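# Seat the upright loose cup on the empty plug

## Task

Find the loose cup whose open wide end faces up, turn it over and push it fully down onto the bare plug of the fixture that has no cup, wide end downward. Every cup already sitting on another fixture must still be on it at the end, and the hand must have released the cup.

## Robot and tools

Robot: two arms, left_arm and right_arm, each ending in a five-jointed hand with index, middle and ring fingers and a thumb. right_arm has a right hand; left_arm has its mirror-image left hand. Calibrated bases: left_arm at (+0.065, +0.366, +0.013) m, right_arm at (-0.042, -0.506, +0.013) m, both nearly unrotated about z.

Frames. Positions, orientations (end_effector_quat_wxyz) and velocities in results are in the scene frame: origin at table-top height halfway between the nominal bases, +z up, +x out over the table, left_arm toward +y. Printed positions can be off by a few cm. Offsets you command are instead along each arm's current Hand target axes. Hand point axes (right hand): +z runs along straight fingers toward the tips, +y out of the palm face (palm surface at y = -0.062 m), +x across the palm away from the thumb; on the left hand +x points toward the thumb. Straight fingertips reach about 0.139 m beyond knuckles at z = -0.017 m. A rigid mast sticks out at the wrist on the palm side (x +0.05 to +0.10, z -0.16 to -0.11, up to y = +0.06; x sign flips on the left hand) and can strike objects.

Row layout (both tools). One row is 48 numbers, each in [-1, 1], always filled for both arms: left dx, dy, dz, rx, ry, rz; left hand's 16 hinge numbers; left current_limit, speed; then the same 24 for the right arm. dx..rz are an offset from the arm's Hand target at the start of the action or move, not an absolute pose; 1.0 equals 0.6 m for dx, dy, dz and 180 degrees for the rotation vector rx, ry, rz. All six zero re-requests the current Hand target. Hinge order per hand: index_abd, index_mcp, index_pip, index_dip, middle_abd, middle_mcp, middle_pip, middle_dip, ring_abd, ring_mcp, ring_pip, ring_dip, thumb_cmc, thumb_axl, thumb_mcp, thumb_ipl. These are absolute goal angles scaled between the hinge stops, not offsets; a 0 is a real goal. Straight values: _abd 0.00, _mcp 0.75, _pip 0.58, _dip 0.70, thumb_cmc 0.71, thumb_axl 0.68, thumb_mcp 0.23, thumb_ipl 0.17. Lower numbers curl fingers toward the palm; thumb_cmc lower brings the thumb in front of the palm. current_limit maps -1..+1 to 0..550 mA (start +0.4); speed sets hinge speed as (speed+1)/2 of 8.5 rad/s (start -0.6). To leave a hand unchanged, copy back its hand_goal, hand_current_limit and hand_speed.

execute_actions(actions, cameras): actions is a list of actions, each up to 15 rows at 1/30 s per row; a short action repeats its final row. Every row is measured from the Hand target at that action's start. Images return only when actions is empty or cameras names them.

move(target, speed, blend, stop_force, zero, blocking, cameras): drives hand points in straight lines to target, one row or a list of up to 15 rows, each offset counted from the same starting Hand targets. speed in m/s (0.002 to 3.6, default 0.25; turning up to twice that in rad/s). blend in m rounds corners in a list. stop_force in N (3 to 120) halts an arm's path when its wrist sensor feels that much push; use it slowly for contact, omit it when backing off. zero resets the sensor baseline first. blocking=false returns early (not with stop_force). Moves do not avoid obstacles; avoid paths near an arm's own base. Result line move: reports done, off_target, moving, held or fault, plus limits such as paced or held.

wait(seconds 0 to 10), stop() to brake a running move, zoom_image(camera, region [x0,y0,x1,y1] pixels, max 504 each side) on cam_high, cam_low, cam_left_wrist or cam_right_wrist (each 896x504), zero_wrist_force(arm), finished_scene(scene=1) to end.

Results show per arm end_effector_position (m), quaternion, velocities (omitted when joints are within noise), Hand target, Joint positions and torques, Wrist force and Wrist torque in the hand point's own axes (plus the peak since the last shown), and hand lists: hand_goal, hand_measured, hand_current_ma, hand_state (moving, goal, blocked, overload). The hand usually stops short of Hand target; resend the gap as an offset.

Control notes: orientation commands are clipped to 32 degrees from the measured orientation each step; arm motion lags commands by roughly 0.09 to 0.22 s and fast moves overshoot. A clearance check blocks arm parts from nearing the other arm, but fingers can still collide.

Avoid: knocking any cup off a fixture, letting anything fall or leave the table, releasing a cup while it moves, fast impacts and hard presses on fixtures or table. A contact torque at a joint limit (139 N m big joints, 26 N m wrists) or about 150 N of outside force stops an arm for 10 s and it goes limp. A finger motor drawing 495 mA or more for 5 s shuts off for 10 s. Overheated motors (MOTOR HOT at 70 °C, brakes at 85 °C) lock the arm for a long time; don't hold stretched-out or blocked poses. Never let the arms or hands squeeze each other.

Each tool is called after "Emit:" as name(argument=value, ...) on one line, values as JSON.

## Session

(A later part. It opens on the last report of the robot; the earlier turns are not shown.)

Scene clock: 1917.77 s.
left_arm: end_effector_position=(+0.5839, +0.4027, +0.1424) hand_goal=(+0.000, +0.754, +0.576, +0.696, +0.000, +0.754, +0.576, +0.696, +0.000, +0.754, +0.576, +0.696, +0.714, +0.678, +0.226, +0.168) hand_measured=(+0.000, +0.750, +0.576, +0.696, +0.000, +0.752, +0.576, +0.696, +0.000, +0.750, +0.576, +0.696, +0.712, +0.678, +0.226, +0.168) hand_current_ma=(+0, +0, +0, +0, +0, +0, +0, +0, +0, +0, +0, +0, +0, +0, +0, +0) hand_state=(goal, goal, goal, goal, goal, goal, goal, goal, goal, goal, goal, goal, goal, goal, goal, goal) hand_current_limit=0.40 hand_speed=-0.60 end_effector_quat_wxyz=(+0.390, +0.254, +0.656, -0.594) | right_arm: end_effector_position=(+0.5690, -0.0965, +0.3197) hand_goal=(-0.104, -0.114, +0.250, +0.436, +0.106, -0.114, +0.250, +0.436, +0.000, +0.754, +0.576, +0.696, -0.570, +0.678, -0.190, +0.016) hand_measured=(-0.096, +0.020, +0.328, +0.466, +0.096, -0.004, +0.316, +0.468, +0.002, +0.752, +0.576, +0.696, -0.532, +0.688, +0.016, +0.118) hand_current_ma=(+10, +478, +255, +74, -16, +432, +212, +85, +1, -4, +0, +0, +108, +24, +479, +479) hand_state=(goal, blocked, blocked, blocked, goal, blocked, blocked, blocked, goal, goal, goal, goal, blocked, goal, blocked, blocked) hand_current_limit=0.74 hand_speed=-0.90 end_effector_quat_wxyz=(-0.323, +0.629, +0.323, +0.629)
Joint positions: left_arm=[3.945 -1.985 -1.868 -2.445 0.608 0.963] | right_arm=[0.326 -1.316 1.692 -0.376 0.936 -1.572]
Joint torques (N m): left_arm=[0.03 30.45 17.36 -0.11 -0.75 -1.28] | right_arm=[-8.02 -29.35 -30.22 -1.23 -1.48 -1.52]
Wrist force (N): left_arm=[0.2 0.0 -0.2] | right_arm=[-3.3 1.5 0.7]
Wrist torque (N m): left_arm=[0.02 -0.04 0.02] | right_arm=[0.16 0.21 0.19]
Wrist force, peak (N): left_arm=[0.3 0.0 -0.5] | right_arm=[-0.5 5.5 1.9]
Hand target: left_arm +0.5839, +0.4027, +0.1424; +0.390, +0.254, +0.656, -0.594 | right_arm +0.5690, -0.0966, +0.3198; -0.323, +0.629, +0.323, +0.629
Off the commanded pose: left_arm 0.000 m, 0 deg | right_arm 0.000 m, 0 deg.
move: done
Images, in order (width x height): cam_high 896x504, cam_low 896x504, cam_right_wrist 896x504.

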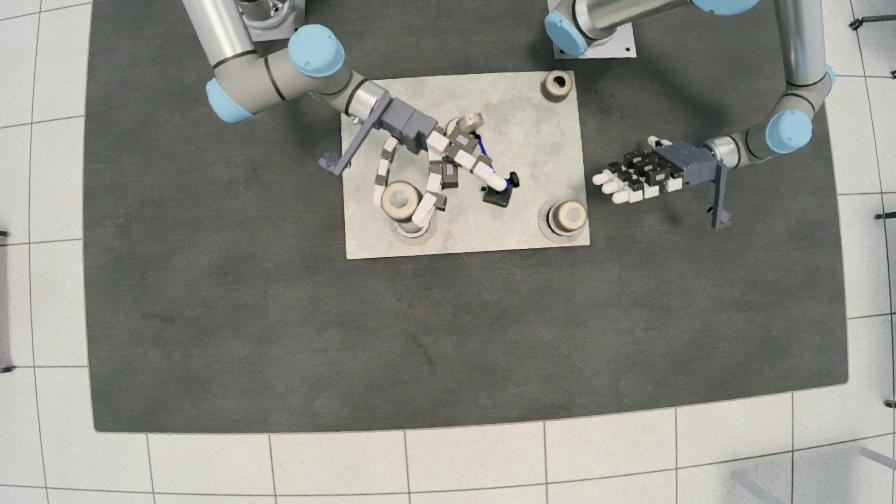

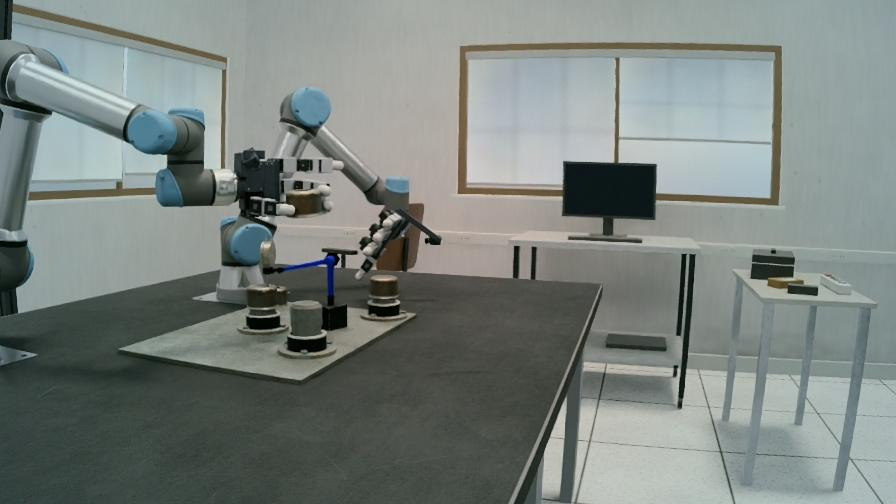

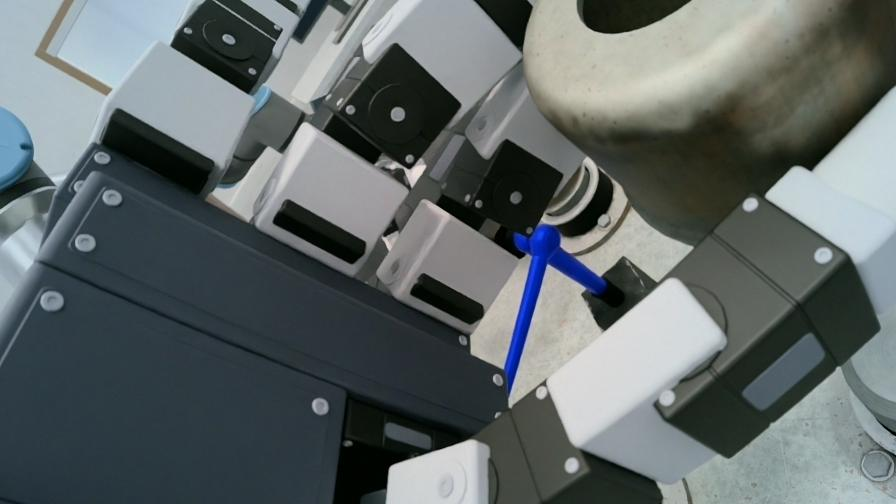

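Emit:
move(target=[0,0,0,0,0,0,0,0.754,0.576,0.696,0,0.754,0.576,0.696,0,0.754,0.576,0.696,0.714,0.678,0.226,0.168,0.4,-0.6,-0.2467,0,0,0,0,0,-0.105,-0.115,0.25,0.435,0.105,-0.115,0.25,0.435,0,0.754,0.576,0.696,-0.571,0.678,-0.19,0.016,0.74,-0.9], speed=0.12, cameras=["cam_high", "cam_low", "cam_right_wrist"])

Emit:
zoom_image(camera="cam_low", region=[250, 240, 370, 360])

Emit:
zoom_image(camera="cam_high", region=[350, 150, 470, 270])

Scene clock: 1973.47 s.
left_arm: end_effector_position=(+0.5839, +0.4027, +0.1424) hand_goal=(+0.000, +0.754, +0.576, +0.696, +0.000, +0.754, +0.576, +0.696, +0.000, +0.754, +0.576, +0.696, +0.714, +0.678, +0.226, +0.168) hand_measured=(+0.000, +0.750, +0.576, +0.696, +0.000, +0.752, +0.576, +0.696, +0.000, +0.750, +0.576, +0.696, +0.712, +0.678, +0.226, +0.168) hand_current_ma=(+0, +0, +0, +0, +0, +0, +0, +0, +0, +0, +0, +0, +0, +0, +0, +0) hand_state=(goal, goal, goal, goal, goal, goal, goal, goal, goal, goal, goal, goal, goal, goal, goal, goal) hand_current_limit=0.40 hand_speed=-0.60 end_effector_quat_wxyz=(+0.390, +0.254, +0.656, -0.594) | right_arm: end_effector_position=(+0.5691, -0.0967, +0.1718) hand_goal=(-0.104, -0.114, +0.250, +0.436, +0.106, -0.114, +0.250, +0.436, +0.000, +0.754, +0.576, +0.696, -0.570, +0.678, -0.190, +0.016) hand_measured=(-0.094, +0.020, +0.328, +0.466, +0.098, -0.004, +0.316, +0.468, +0.002, +0.752, +0.576, +0.696, -0.528, +0.688, +0.016, +0.118) hand_current_ma=(+14, +479, +255, +74, -12, +432, +207, +82, +2, -4, +0, +0, +117, +26, +479, +479) hand_state=(goal, blocked, blocked, blocked, goal, blocked, blocked, blocked, goal, goal, goal, goal, blocked, goal, blocked, blocked) hand_current_limit=0.74 hand_speed=-0.90 end_effector_quat_wxyz=(-0.323, +0.629, +0.323, +0.629)
Joint positions: left_arm=[3.945 -1.985 -1.868 -2.445 0.608 0.963] | right_arm=[0.326 -1.126 1.868 -0.741 0.935 -1.572]
Joint torques (N m): left_arm=[0.29 30.59 17.78 -0.06 -0.88 -1.23] | right_arm=[-3.4 -39.88 -26.01 -2.59 -0.49 0.93]
Wrist force (N): left_arm=[-0.1 0.2 0.0] | right_arm=[-3.1 1.6 0.8]
Wrist torque (N m): left_arm=[0.02 -0.01 0.01] | right_arm=[0.18 0.20 0.26]
Wrist force, peak (N): left_arm=[0.4 0.2 -0.4] | right_arm=[-4.8 1.2 0.8]
Hand target: left_arm +0.5839, +0.4027, +0.1424; +0.390, +0.254, +0.656, -0.594 | right_arm +0.5691, -0.0967, +0.1718; -0.323, +0.629, +0.323, +0.629
Off the commanded pose: left_arm 0.000 m, 0 deg | right_arm 0.000 m, 0 deg.
move: done
Images, in order (width x height): cam_high 896x504, cam_low 896x504, cam_right_wrist 896x504.

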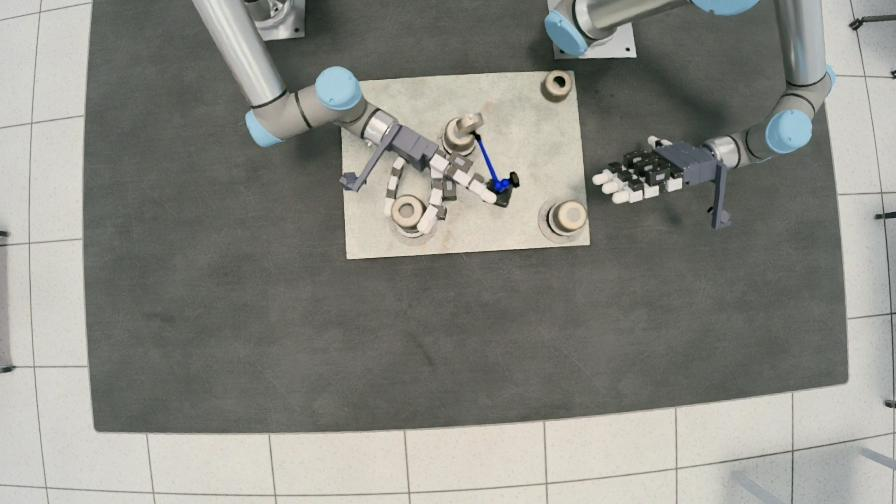

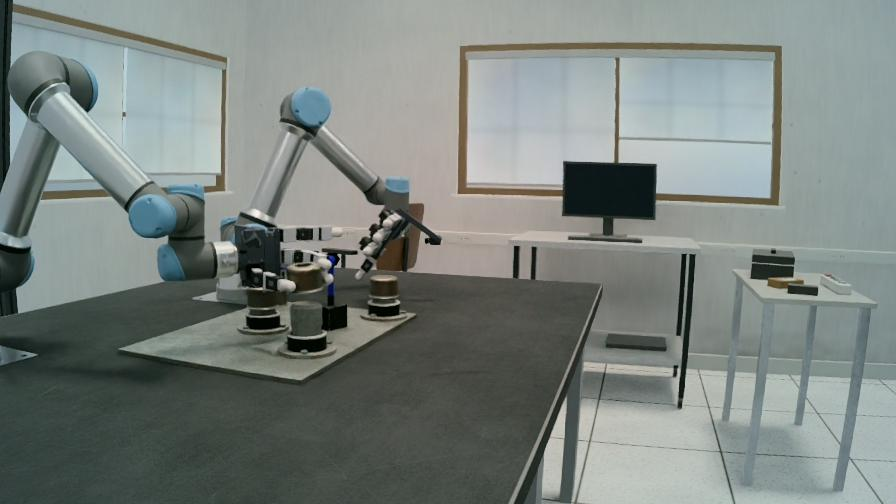

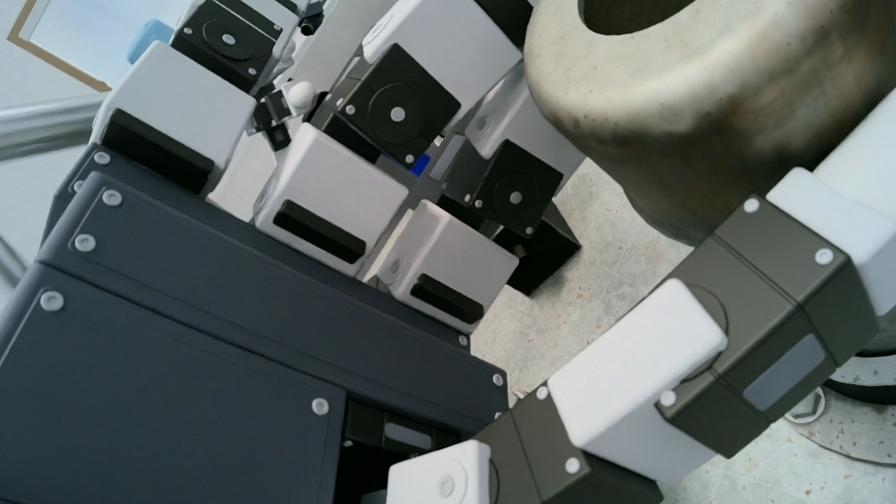

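Scaled by 4.200 from the camera's 896x504 image, which has a finer 1280x720 frame.

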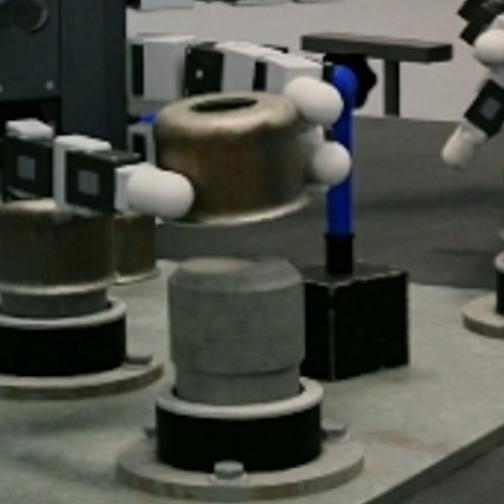

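Scaled by 4.200 from the camera's 896x504 image, which has a finer 1280x720 frame.

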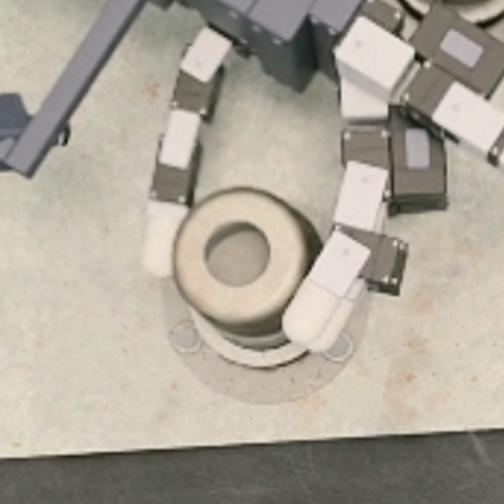

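Emit:
zoom_image(camera="cam_low", region=[280, 255, 340, 345])

Emit:
zoom_image(camera="cam_high", region=[380, 185, 450, 250])

Scaled by 5.600 from the camera's 896x504 image, which has a finer 1280x720 frame.

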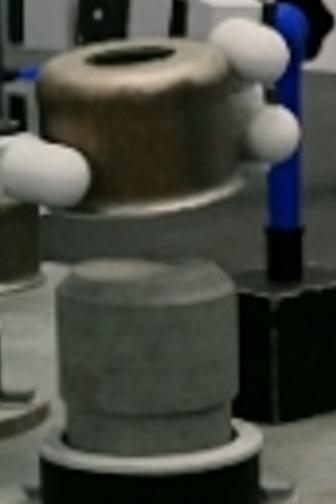

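Scaled by 7.200 from the camera's 896x504 image, which has a finer 1280x720 frame.

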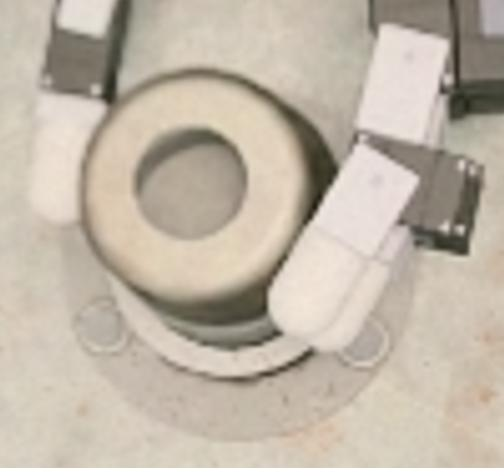

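Emit:
move(target=[0,0,0,0,0,0,0,0.754,0.576,0.696,0,0.754,0.576,0.696,0,0.754,0.576,0.696,0.714,0.678,0.226,0.168,0.4,-0.6,-0.03,0.0021,0.0056,0,-0.0278,0,-0.105,-0.115,0.25,0.435,0.105,-0.115,0.25,0.435,0,0.754,0.576,0.696,-0.571,0.678,-0.19,0.016,0.74,-0.9], speed=0.06, cameras=["cam_high", "cam_low", "cam_right_wrist"])

Emit:
zoom_image(camera="cam_low", region=[280, 265, 340, 355])

Emit:
zoom_image(camera="cam_high", region=[380, 185, 450, 250])

Scene clock: 2026.40 s.
left_arm: end_effector_position=(+0.5839, +0.4027, +0.1424) hand_goal=(+0.000, +0.754, +0.576, +0.696, +0.000, +0.754, +0.576, +0.696, +0.000, +0.754, +0.576, +0.696, +0.714, +0.678, +0.226, +0.168) hand_measured=(+0.000, +0.750, +0.576, +0.696, +0.000, +0.752, +0.576, +0.696, +0.000, +0.750, +0.576, +0.696, +0.712, +0.678, +0.226, +0.168) hand_current_ma=(+0, +0, +0, +0, +0, +0, +0, +0, +0, +0, +0, +0, +0, +0, +0, +0) hand_state=(goal, goal, goal, goal, goal, goal, goal, goal, goal, goal, goal, goal, goal, goal, goal, goal) hand_current_limit=0.40 hand_speed=-0.60 end_effector_quat_wxyz=(+0.390, +0.254, +0.656, -0.594) | right_arm: end_effector_position=(+0.5722, -0.0947, +0.1538) hand_goal=(-0.104, -0.114, +0.250, +0.436, +0.106, -0.114, +0.250, +0.436, +0.000, +0.754, +0.576, +0.696, -0.570, +0.678, -0.190, +0.016) hand_measured=(-0.094, +0.020, +0.328, +0.466, +0.098, -0.004, +0.316, +0.468, +0.002, +0.752, +0.576, +0.696, -0.528, +0.688, +0.016, +0.118) hand_current_ma=(+14, +479, +255, +74, -12, +432, +207, +82, +2, -4, +0, +0, +117, +26, +478, +479) hand_state=(goal, blocked, blocked, blocked, goal, blocked, blocked, blocked, goal, goal, goal, goal, blocked, goal, blocked, blocked) hand_current_limit=0.74 hand_speed=-0.90 end_effector_quat_wxyz=(-0.308, +0.656, +0.337, +0.601)
Joint positions: left_arm=[3.945 -1.985 -1.868 -2.445 0.608 0.963] | right_arm=[0.331 -1.097 1.815 -0.61 0.944 -1.636]
Joint torques (N m): left_arm=[0.37 30.7 17.71 -0.02 -0.95 -1.21] | right_arm=[2.72 -48.88 -11.28 -2.87 -0.94 1.48]
Wrist force (N): left_arm=[0.0 0.1 -0.1] | right_arm=[-3.0 1.6 1.3]
Wrist torque (N m): left_arm=[0.03 -0.01 0.00] | right_arm=[0.18 0.16 0.28]
Wrist force, peak (N): left_arm=[0.4 0.0 -0.5] | right_arm=[-3.4 1.7 1.5]
Hand target: left_arm +0.5839, +0.4027, +0.1424; +0.390, +0.254, +0.656, -0.594 | right_arm +0.5721, -0.0947, +0.1538; -0.308, +0.656, +0.337, +0.601
Off the commanded pose: left_arm 0.000 m, 0 deg | right_arm 0.000 m, 0 deg.
move: done
Images, in order (width x height): cam_high 896x504, cam_low 896x504, cam_right_wrist 896x504.

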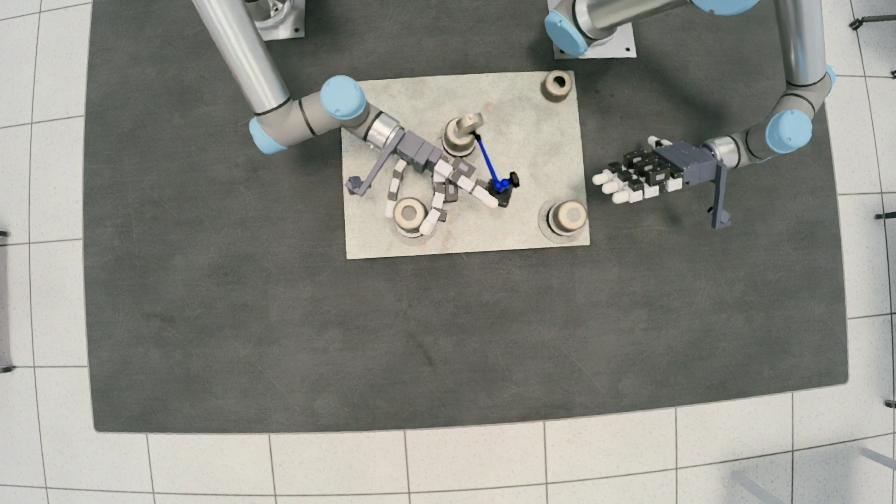

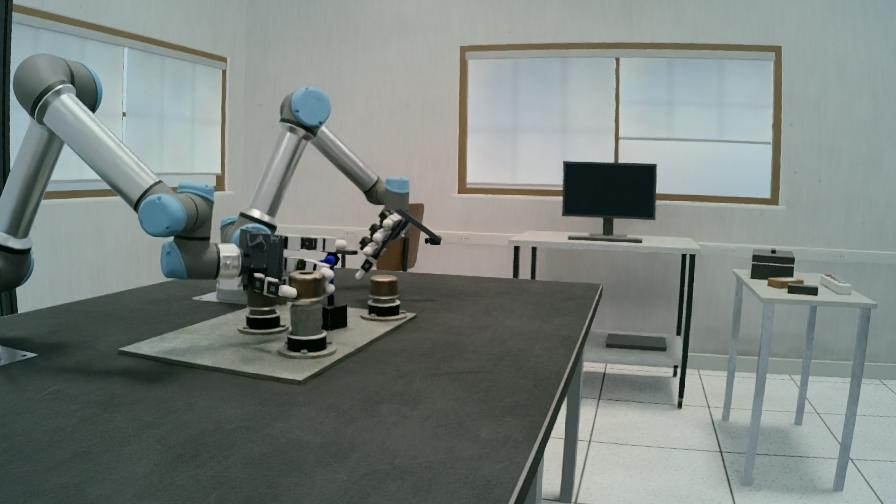

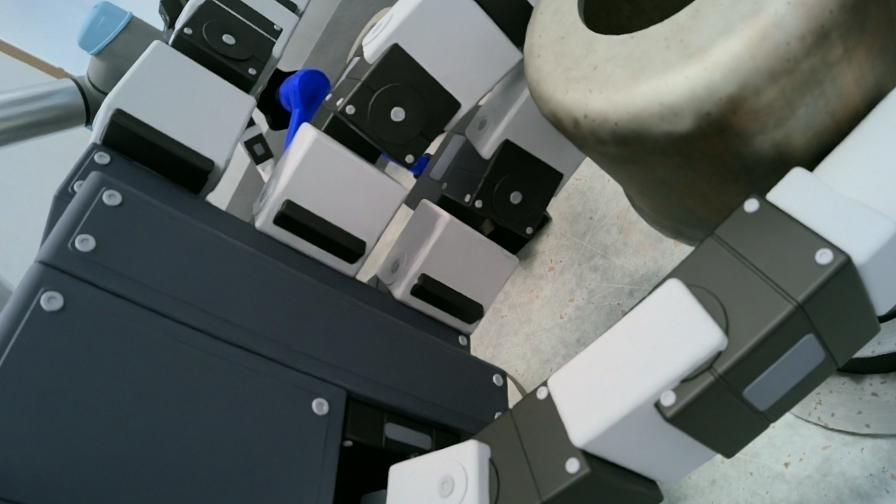

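Scaled by 5.600 from the camera's 896x504 image, which has a finer 1280x720 frame.

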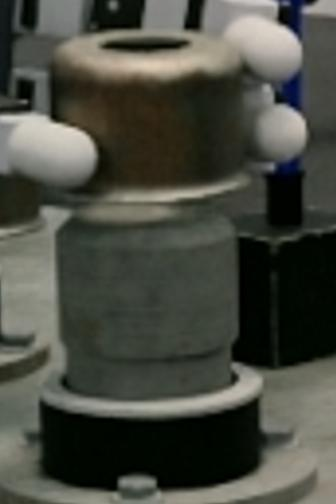

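Scaled by 7.200 from the camera's 896x504 image, which has a finer 1280x720 frame.

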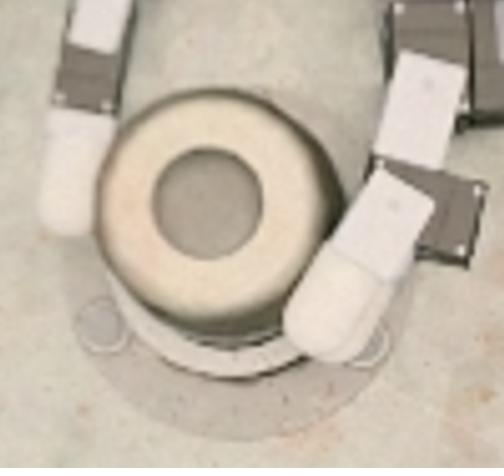

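Emit:
zoom_image(camera="cam_low", region=[282, 265, 332, 315])

Scaled by 10.080 from the camera's 896x504 image, which has a finer 1280x720 frame.

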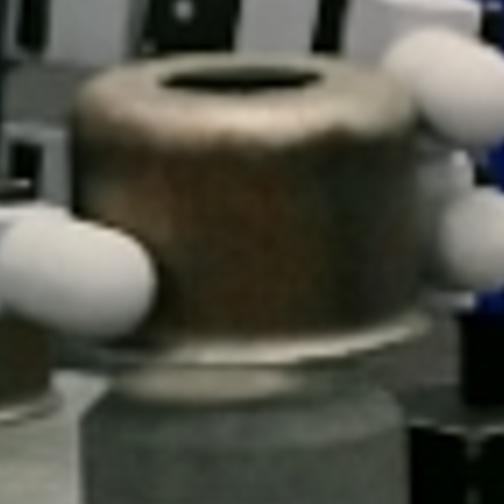

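Emit:
move(target=[0,0,0,0,0,0,0,0.754,0.576,0.696,0,0.754,0.576,0.696,0,0.754,0.576,0.696,0.714,0.678,0.226,0.168,0.4,-0.6,-0.1097,-0.0008,0.008,0,0,0,-0.105,-0.115,0.25,0.435,0.105,-0.115,0.25,0.435,0,0.754,0.576,0.696,-0.571,0.678,-0.19,0.016,0.74,-0.9], speed=0.015, stop_force=4, cameras=["cam_high", "cam_low", "cam_right_wrist"])

Emit:
zoom_image(camera="cam_low", region=[282, 265, 332, 315])

Emit:
zoom_image(camera="cam_high", region=[380, 185, 450, 250])

Scene clock: 2115.80 s.
left_arm: end_effector_position=(+0.5839, +0.4027, +0.1424) hand_goal=(+0.000, +0.754, +0.576, +0.696, +0.000, +0.754, +0.576, +0.696, +0.000, +0.754, +0.576, +0.696, +0.714, +0.678, +0.226, +0.168) hand_measured=(+0.000, +0.750, +0.576, +0.696, +0.000, +0.752, +0.576, +0.696, +0.000, +0.750, +0.576, +0.696, +0.712, +0.678, +0.226, +0.168) hand_current_ma=(+0, +0, +0, +0, +0, +0, +0, +0, +0, +0, +0, +0, +0, +0, +0, +0) hand_state=(goal, goal, goal, goal, goal, goal, goal, goal, goal, goal, goal, goal, goal, goal, goal, goal) hand_current_limit=0.40 hand_speed=-0.60 end_effector_quat_wxyz=(+0.390, +0.254, +0.656, -0.594) | right_arm: end_effector_position=(+0.5717, -0.0950, +0.1248) hand_goal=(-0.104, -0.114, +0.250, +0.436, +0.106, -0.114, +0.250, +0.436, +0.000, +0.754, +0.576, +0.696, -0.570, +0.678, -0.190, +0.016) hand_measured=(-0.094, +0.008, +0.322, +0.460, +0.094, -0.004, +0.310, +0.464, +0.002, +0.752, +0.576, +0.696, -0.558, +0.682, +0.032, +0.118) hand_current_ma=(+14, +479, +231, +59, -19, +428, +187, +67, +2, -3, +0, +0, +22, +5, +478, +479) hand_state=(goal, blocked, blocked, blocked, goal, blocked, blocked, blocked, goal, goal, goal, goal, goal, goal, blocked, blocked) hand_current_limit=0.74 hand_speed=-0.90 end_effector_quat_wxyz=(-0.308, +0.656, +0.337, +0.601)
Joint positions: left_arm=[3.945 -1.985 -1.868 -2.445 0.608 0.963] | right_arm=[0.331 -1.05 1.835 -0.677 0.944 -1.636]
Joint torques (N m): left_arm=[0.07 30.25 17.82 0.08 -0.93 -1.37] | right_arm=[-2.34 -47.84 -25.93 -2.41 -2.11 -0.54]
Wrist force (N): left_arm=[0.1 0.2 -0.3] | right_arm=[-1.4 3.3 -0.1]
Wrist torque (N m): left_arm=[0.06 -0.04 0.01] | right_arm=[0.19 0.07 0.18]
Wrist force, peak (N): left_arm=[0.0 0.1 -0.5] | right_arm=[-1.6 5.5 0.8]
Hand target: left_arm +0.5839, +0.4027, +0.1424; +0.390, +0.254, +0.656, -0.594 | right_arm +0.5717, -0.0950, +0.1248; -0.308, +0.656, +0.337, +0.601 (not the last commanded pose)
Off the commanded pose: left_arm 0.000 m, 0 deg | right_arm 0.037 m, 0 deg.
move: contact (right_arm)
Images, in order (width x height): cam_high 896x504, cam_low 896x504, cam_right_wrist 896x504.

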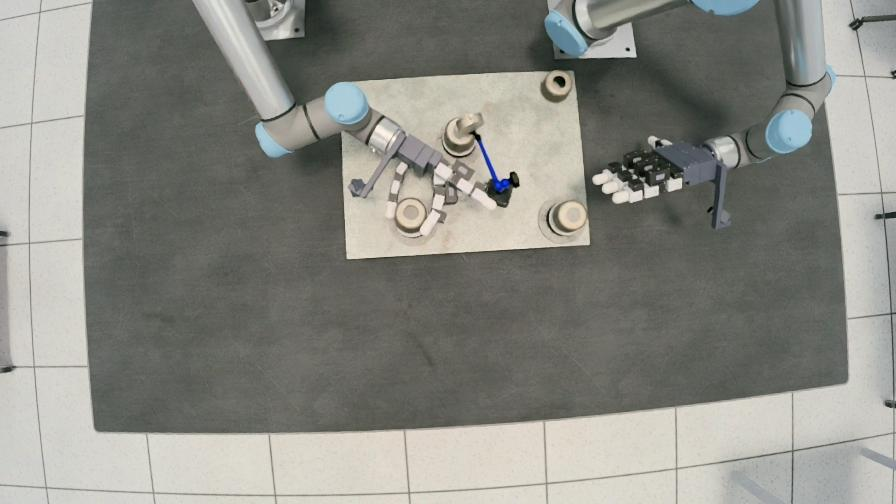

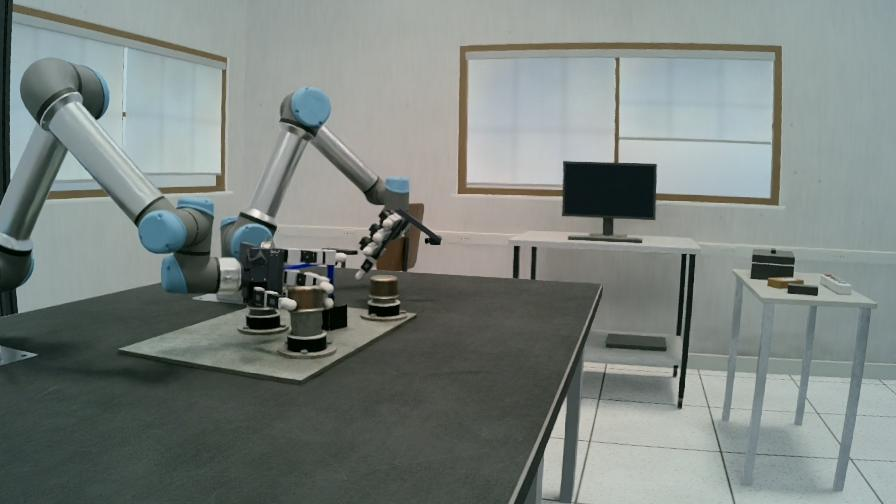

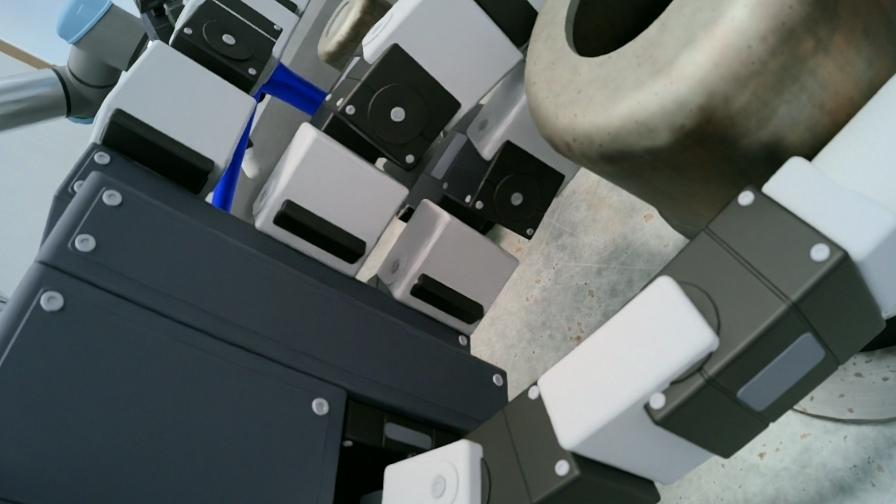

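Scaled by 10.080 from the camera's 896x504 image, which has a finer 1280x720 frame.

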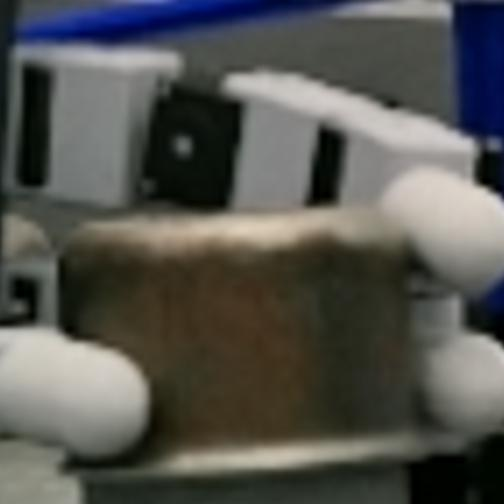

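Scaled by 7.200 from the camera's 896x504 image, which has a finer 1280x720 frame.

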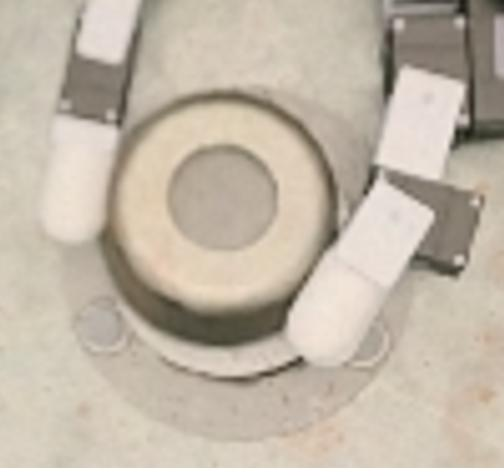

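Emit:
zoom_image(camera="cam_low", region=[270, 275, 350, 365])

Emit:
zoom_image(camera="cam_high", region=[390, 190, 435, 245])

Scaled by 5.600 from the camera's 896x504 image, which has a finer 1280x720 frame.

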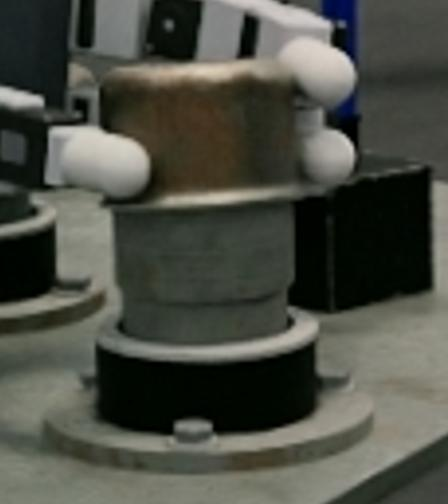

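Scaled by 9.164 from the camera's 896x504 image, which has a finer 1280x720 frame.

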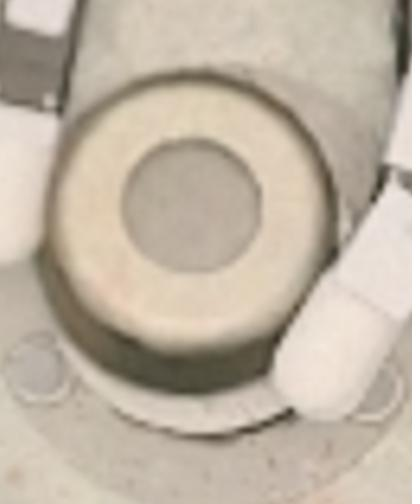

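Emit:
move(target=[[0,0,0,0,0,0,0,0.754,0.576,0.696,0,0.754,0.576,0.696,0,0.754,0.576,0.696,0.714,0.678,0.226,0.168,0.4,-0.6,0.0066,0.0045,-0.0006,0,0,0,-0.105,-0.115,0.25,0.435,0.105,-0.115,0.25,0.435,0,0.754,0.576,0.696,-0.571,0.678,-0.19,0.016,0.74,-0.9],[0,0,0,0,0,0,0,0.754,0.576,0.696,0,0.754,0.576,0.696,0,0.754,0.576,0.696,0.714,0.678,0.226,0.168,0.4,-0.6,-0.0615,0.0045,0.0054,0,0,0,-0.105,-0.115,0.25,0.435,0.105,-0.115,0.25,0.435,0,0.754,0.576,0.696,-0.571,0.678,-0.19,0.016,0.74,-0.9]], speed=0.015, stop_force=5, cameras=["cam_high", "cam_low", "cam_right_wrist"])

Emit:
zoom_image(camera="cam_low", region=[270, 275, 350, 365])

Emit:
zoom_image(camera="cam_high", region=[390, 190, 435, 245])

Scene clock: 2174.70 s.
left_arm: end_effector_position=(+0.5839, +0.4027, +0.1424) hand_goal=(+0.000, +0.754, +0.576, +0.696, +0.000, +0.754, +0.576, +0.696, +0.000, +0.754, +0.576, +0.696, +0.714, +0.678, +0.226, +0.168) hand_measured=(+0.000, +0.750, +0.576, +0.696, +0.000, +0.752, +0.576, +0.696, +0.000, +0.750, +0.576, +0.696, +0.712, +0.678, +0.226, +0.168) hand_current_ma=(+0, +0, +0, +0, +0, +0, +0, +0, +0, +0, +0, +0, +0, +0, +0, +0) hand_state=(goal, goal, goal, goal, goal, goal, goal, goal, goal, goal, goal, goal, goal, goal, goal, goal) hand_current_limit=0.40 hand_speed=-0.60 end_effector_quat_wxyz=(+0.390, +0.254, +0.656, -0.594) | right_arm: end_effector_position=(+0.5731, -0.0959, +0.1274) hand_goal=(-0.104, -0.114, +0.250, +0.436, +0.106, -0.114, +0.250, +0.436, +0.000, +0.754, +0.576, +0.696, -0.570, +0.678, -0.190, +0.016) hand_measured=(-0.088, +0.008, +0.322, +0.458, +0.102, -0.004, +0.310, +0.462, +0.002, +0.752, +0.576, +0.696, -0.538, +0.686, +0.032, +0.110) hand_current_ma=(+29, +478, +231, +50, -5, +428, +187, +65, +2, -3, +0, +0, +86, +19, +479, +478) hand_state=(goal, blocked, blocked, blocked, goal, blocked, blocked, blocked, goal, goal, goal, goal, blocked, goal, blocked, blocked) hand_current_limit=0.74 hand_speed=-0.90 end_effector_quat_wxyz=(-0.308, +0.656, +0.337, +0.601)
Joint positions: left_arm=[3.945 -1.985 -1.868 -2.445 0.608 0.963] | right_arm=[0.328 -1.053 1.832 -0.67 0.941 -1.636]
Joint torques (N m): left_arm=[0.18 30.52 18.27 0.02 -0.97 -1.27] | right_arm=[11.5 -32.51 -9.5 0.2 0.55 0.85]
Wrist force (N): left_arm=[0.2 0.1 0.0] | right_arm=[-1.8 6.8 2.2]
Wrist torque (N m): left_arm=[0.03 -0.04 0.02] | right_arm=[0.40 0.17 0.18]
Wrist force, peak (N): left_arm=[-0.2 0.2 -0.5] | right_arm=[-2.1 6.8 2.3]
Hand target: left_arm +0.5839, +0.4027, +0.1424; +0.390, +0.254, +0.656, -0.594 | right_arm +0.5731, -0.0959, +0.1274; -0.308, +0.656, +0.337, +0.601 (not the last commanded pose)
Off the commanded pose: left_arm 0.000 m, 0 deg | right_arm 0.040 m, 0 deg.
move: contact (right_arm); path passed 0 of 2 targets
Images, in order (width x height): cam_high 896x504, cam_low 896x504, cam_right_wrist 896x504.

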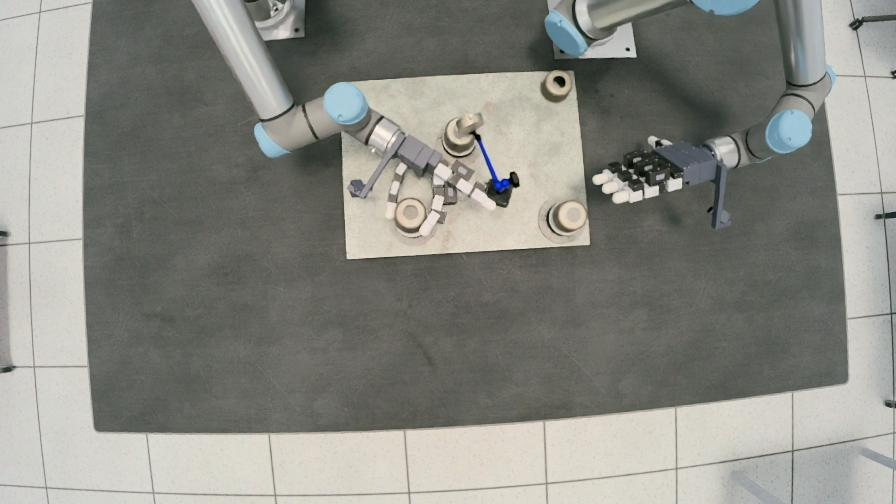

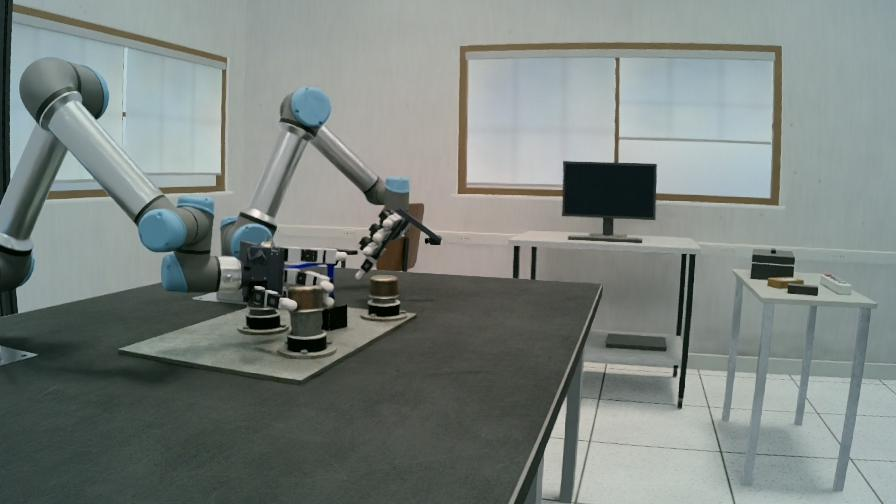

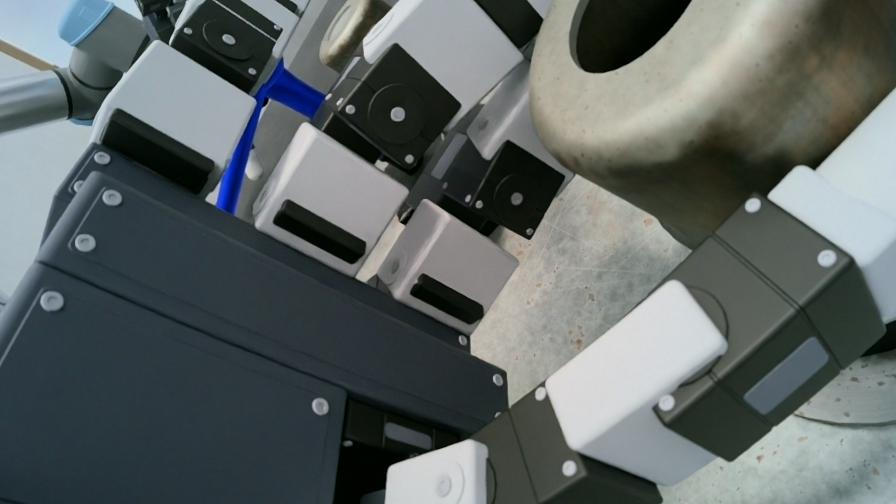

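Scaled by 5.600 from the camera's 896x504 image, which has a finer 1280x720 frame.

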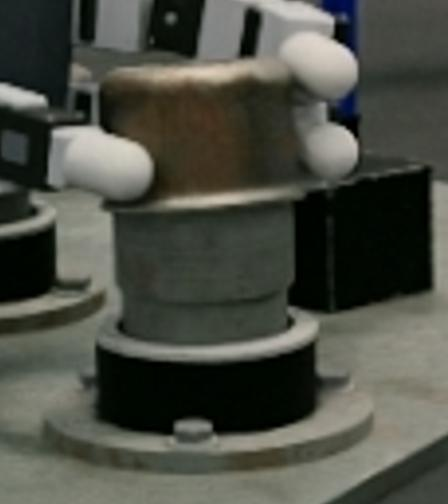

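Scaled by 9.164 from the camera's 896x504 image, which has a finer 1280x720 frame.

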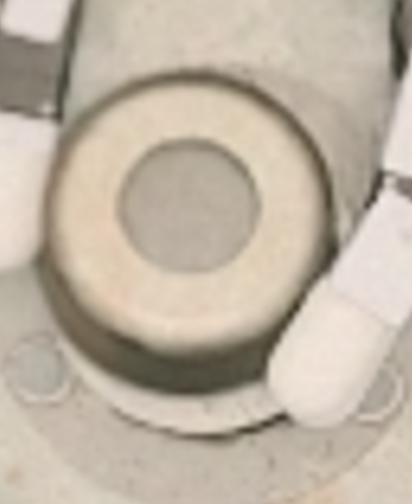

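Emit:
move(target=[0,0,0,0,0,0,0,0.754,0.576,0.696,0,0.754,0.576,0.696,0,0.754,0.576,0.696,0.714,0.678,0.226,0.168,0.4,-0.6,0.025,0.0042,-0.0022,0,0,0,-0.105,-0.115,0.25,0.435,0.105,-0.115,0.25,0.435,0,0.754,0.576,0.696,-0.571,0.678,-0.19,0.016,0.74,-0.9], speed=0.02, cameras=["cam_high", "cam_low", "cam_right_wrist"])

Emit:
zoom_image(camera="cam_low", region=[270, 265, 350, 355])

Emit:
zoom_image(camera="cam_high", region=[385, 185, 440, 245])

Scene clock: 2233.60 s.
left_arm: end_effector_position=(+0.5839, +0.4027, +0.1424) hand_goal=(+0.000, +0.754, +0.576, +0.696, +0.000, +0.754, +0.576, +0.696, +0.000, +0.754, +0.576, +0.696, +0.714, +0.678, +0.226, +0.168) hand_measured=(+0.000, +0.750, +0.576, +0.696, +0.000, +0.752, +0.576, +0.696, +0.000, +0.750, +0.576, +0.696, +0.712, +0.678, +0.226, +0.168) hand_current_ma=(+0, +0, +0, +0, +0, +0, +0, +0, +0, +0, +0, +0, +0, +0, +0, +0) hand_state=(goal, goal, goal, goal, goal, goal, goal, goal, goal, goal, goal, goal, goal, goal, goal, goal) hand_current_limit=0.40 hand_speed=-0.60 end_effector_quat_wxyz=(+0.390, +0.254, +0.656, -0.594) | right_arm: end_effector_position=(+0.5752, -0.0974, +0.1426) hand_goal=(-0.104, -0.114, +0.250, +0.436, +0.106, -0.114, +0.250, +0.436, +0.000, +0.754, +0.576, +0.696, -0.570, +0.678, -0.190, +0.016) hand_measured=(-0.090, +0.008, +0.322, +0.458, +0.100, -0.004, +0.310, +0.462, +0.002, +0.752, +0.576, +0.696, -0.512, +0.696, +0.032, +0.102) hand_current_ma=(+25, +478, +231, +50, -7, +428, +186, +63, +2, -3, +0, +0, +179, +48, +478, +428) hand_state=(goal, blocked, blocked, blocked, goal, blocked, blocked, blocked, goal, goal, goal, goal, blocked, goal, blocked, blocked) hand_current_limit=0.74 hand_speed=-0.90 end_effector_quat_wxyz=(-0.308, +0.656, +0.337, +0.601)
Joint positions: left_arm=[3.945 -1.985 -1.868 -2.445 0.608 0.963] | right_arm=[0.324 -1.077 1.819 -0.634 0.936 -1.636]
Joint torques (N m): left_arm=[-0.11 30.53 18.77 0.05 -1.11 -1.28] | right_arm=[-3.11 -32.83 -18.31 -2.85 -0.99 -1.83]
Wrist force (N): left_arm=[-0.2 0.0 -0.4] | right_arm=[-3.1 0.8 1.3]
Wrist torque (N m): left_arm=[0.03 0.00 -0.01] | right_arm=[0.12 0.17 0.35]
Wrist force, peak (N): left_arm=[0.2 -0.1 -0.5] | right_arm=[-2.7 8.8 3.5]
Hand target: left_arm +0.5839, +0.4027, +0.1424; +0.390, +0.254, +0.656, -0.594 | right_arm +0.5751, -0.0974, +0.1425; -0.308, +0.656, +0.337, +0.601
Off the commanded pose: left_arm 0.000 m, 0 deg | right_arm 0.000 m, 0 deg.
move: done
Images, in order (width x height): cam_high 896x504, cam_low 896x504, cam_right_wrist 896x504.

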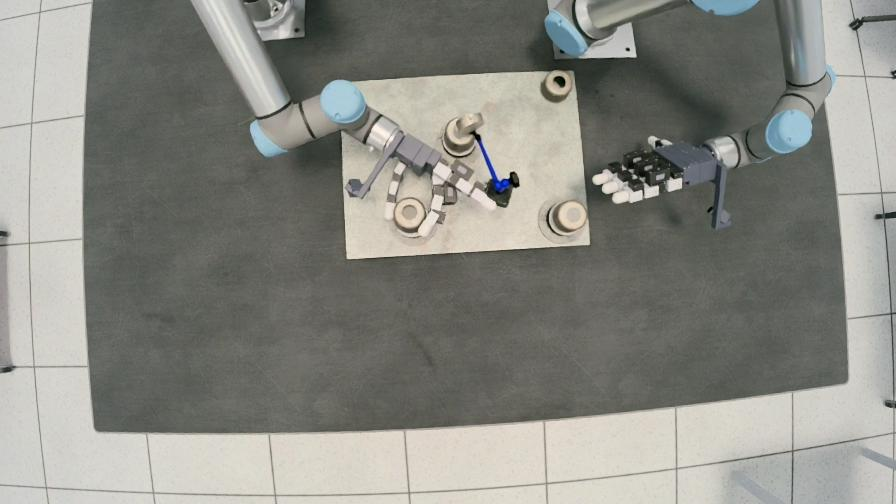

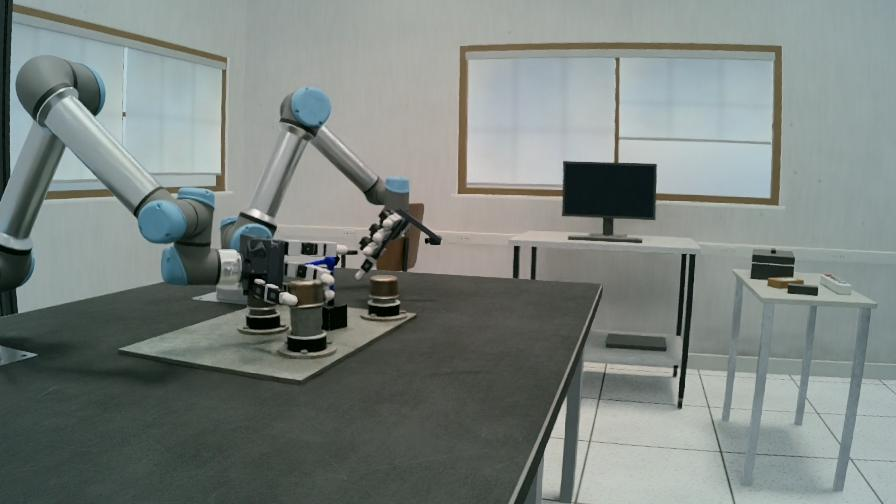

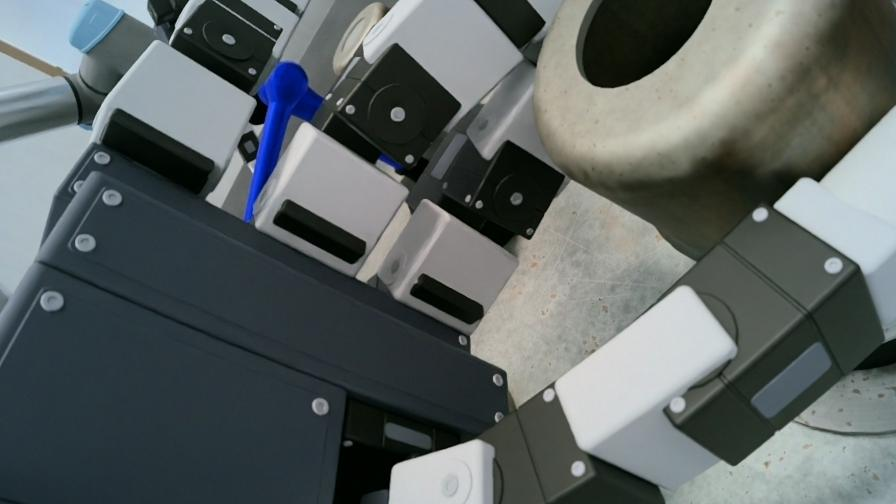

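Scaled by 5.600 from the camera's 896x504 image, which has a finer 1280x720 frame.

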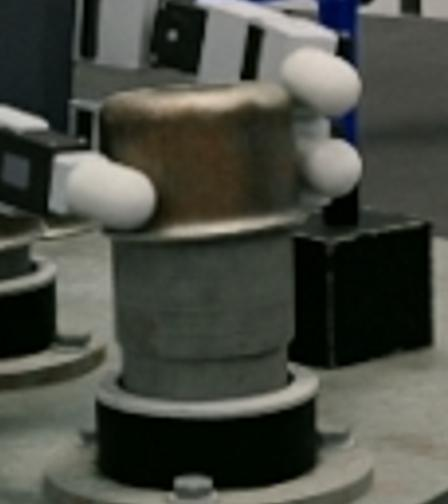

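Scaled by 8.400 from the camera's 896x504 image, which has a finer 1280x720 frame.

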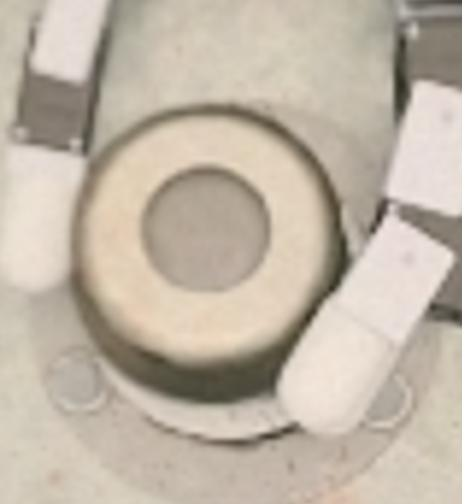

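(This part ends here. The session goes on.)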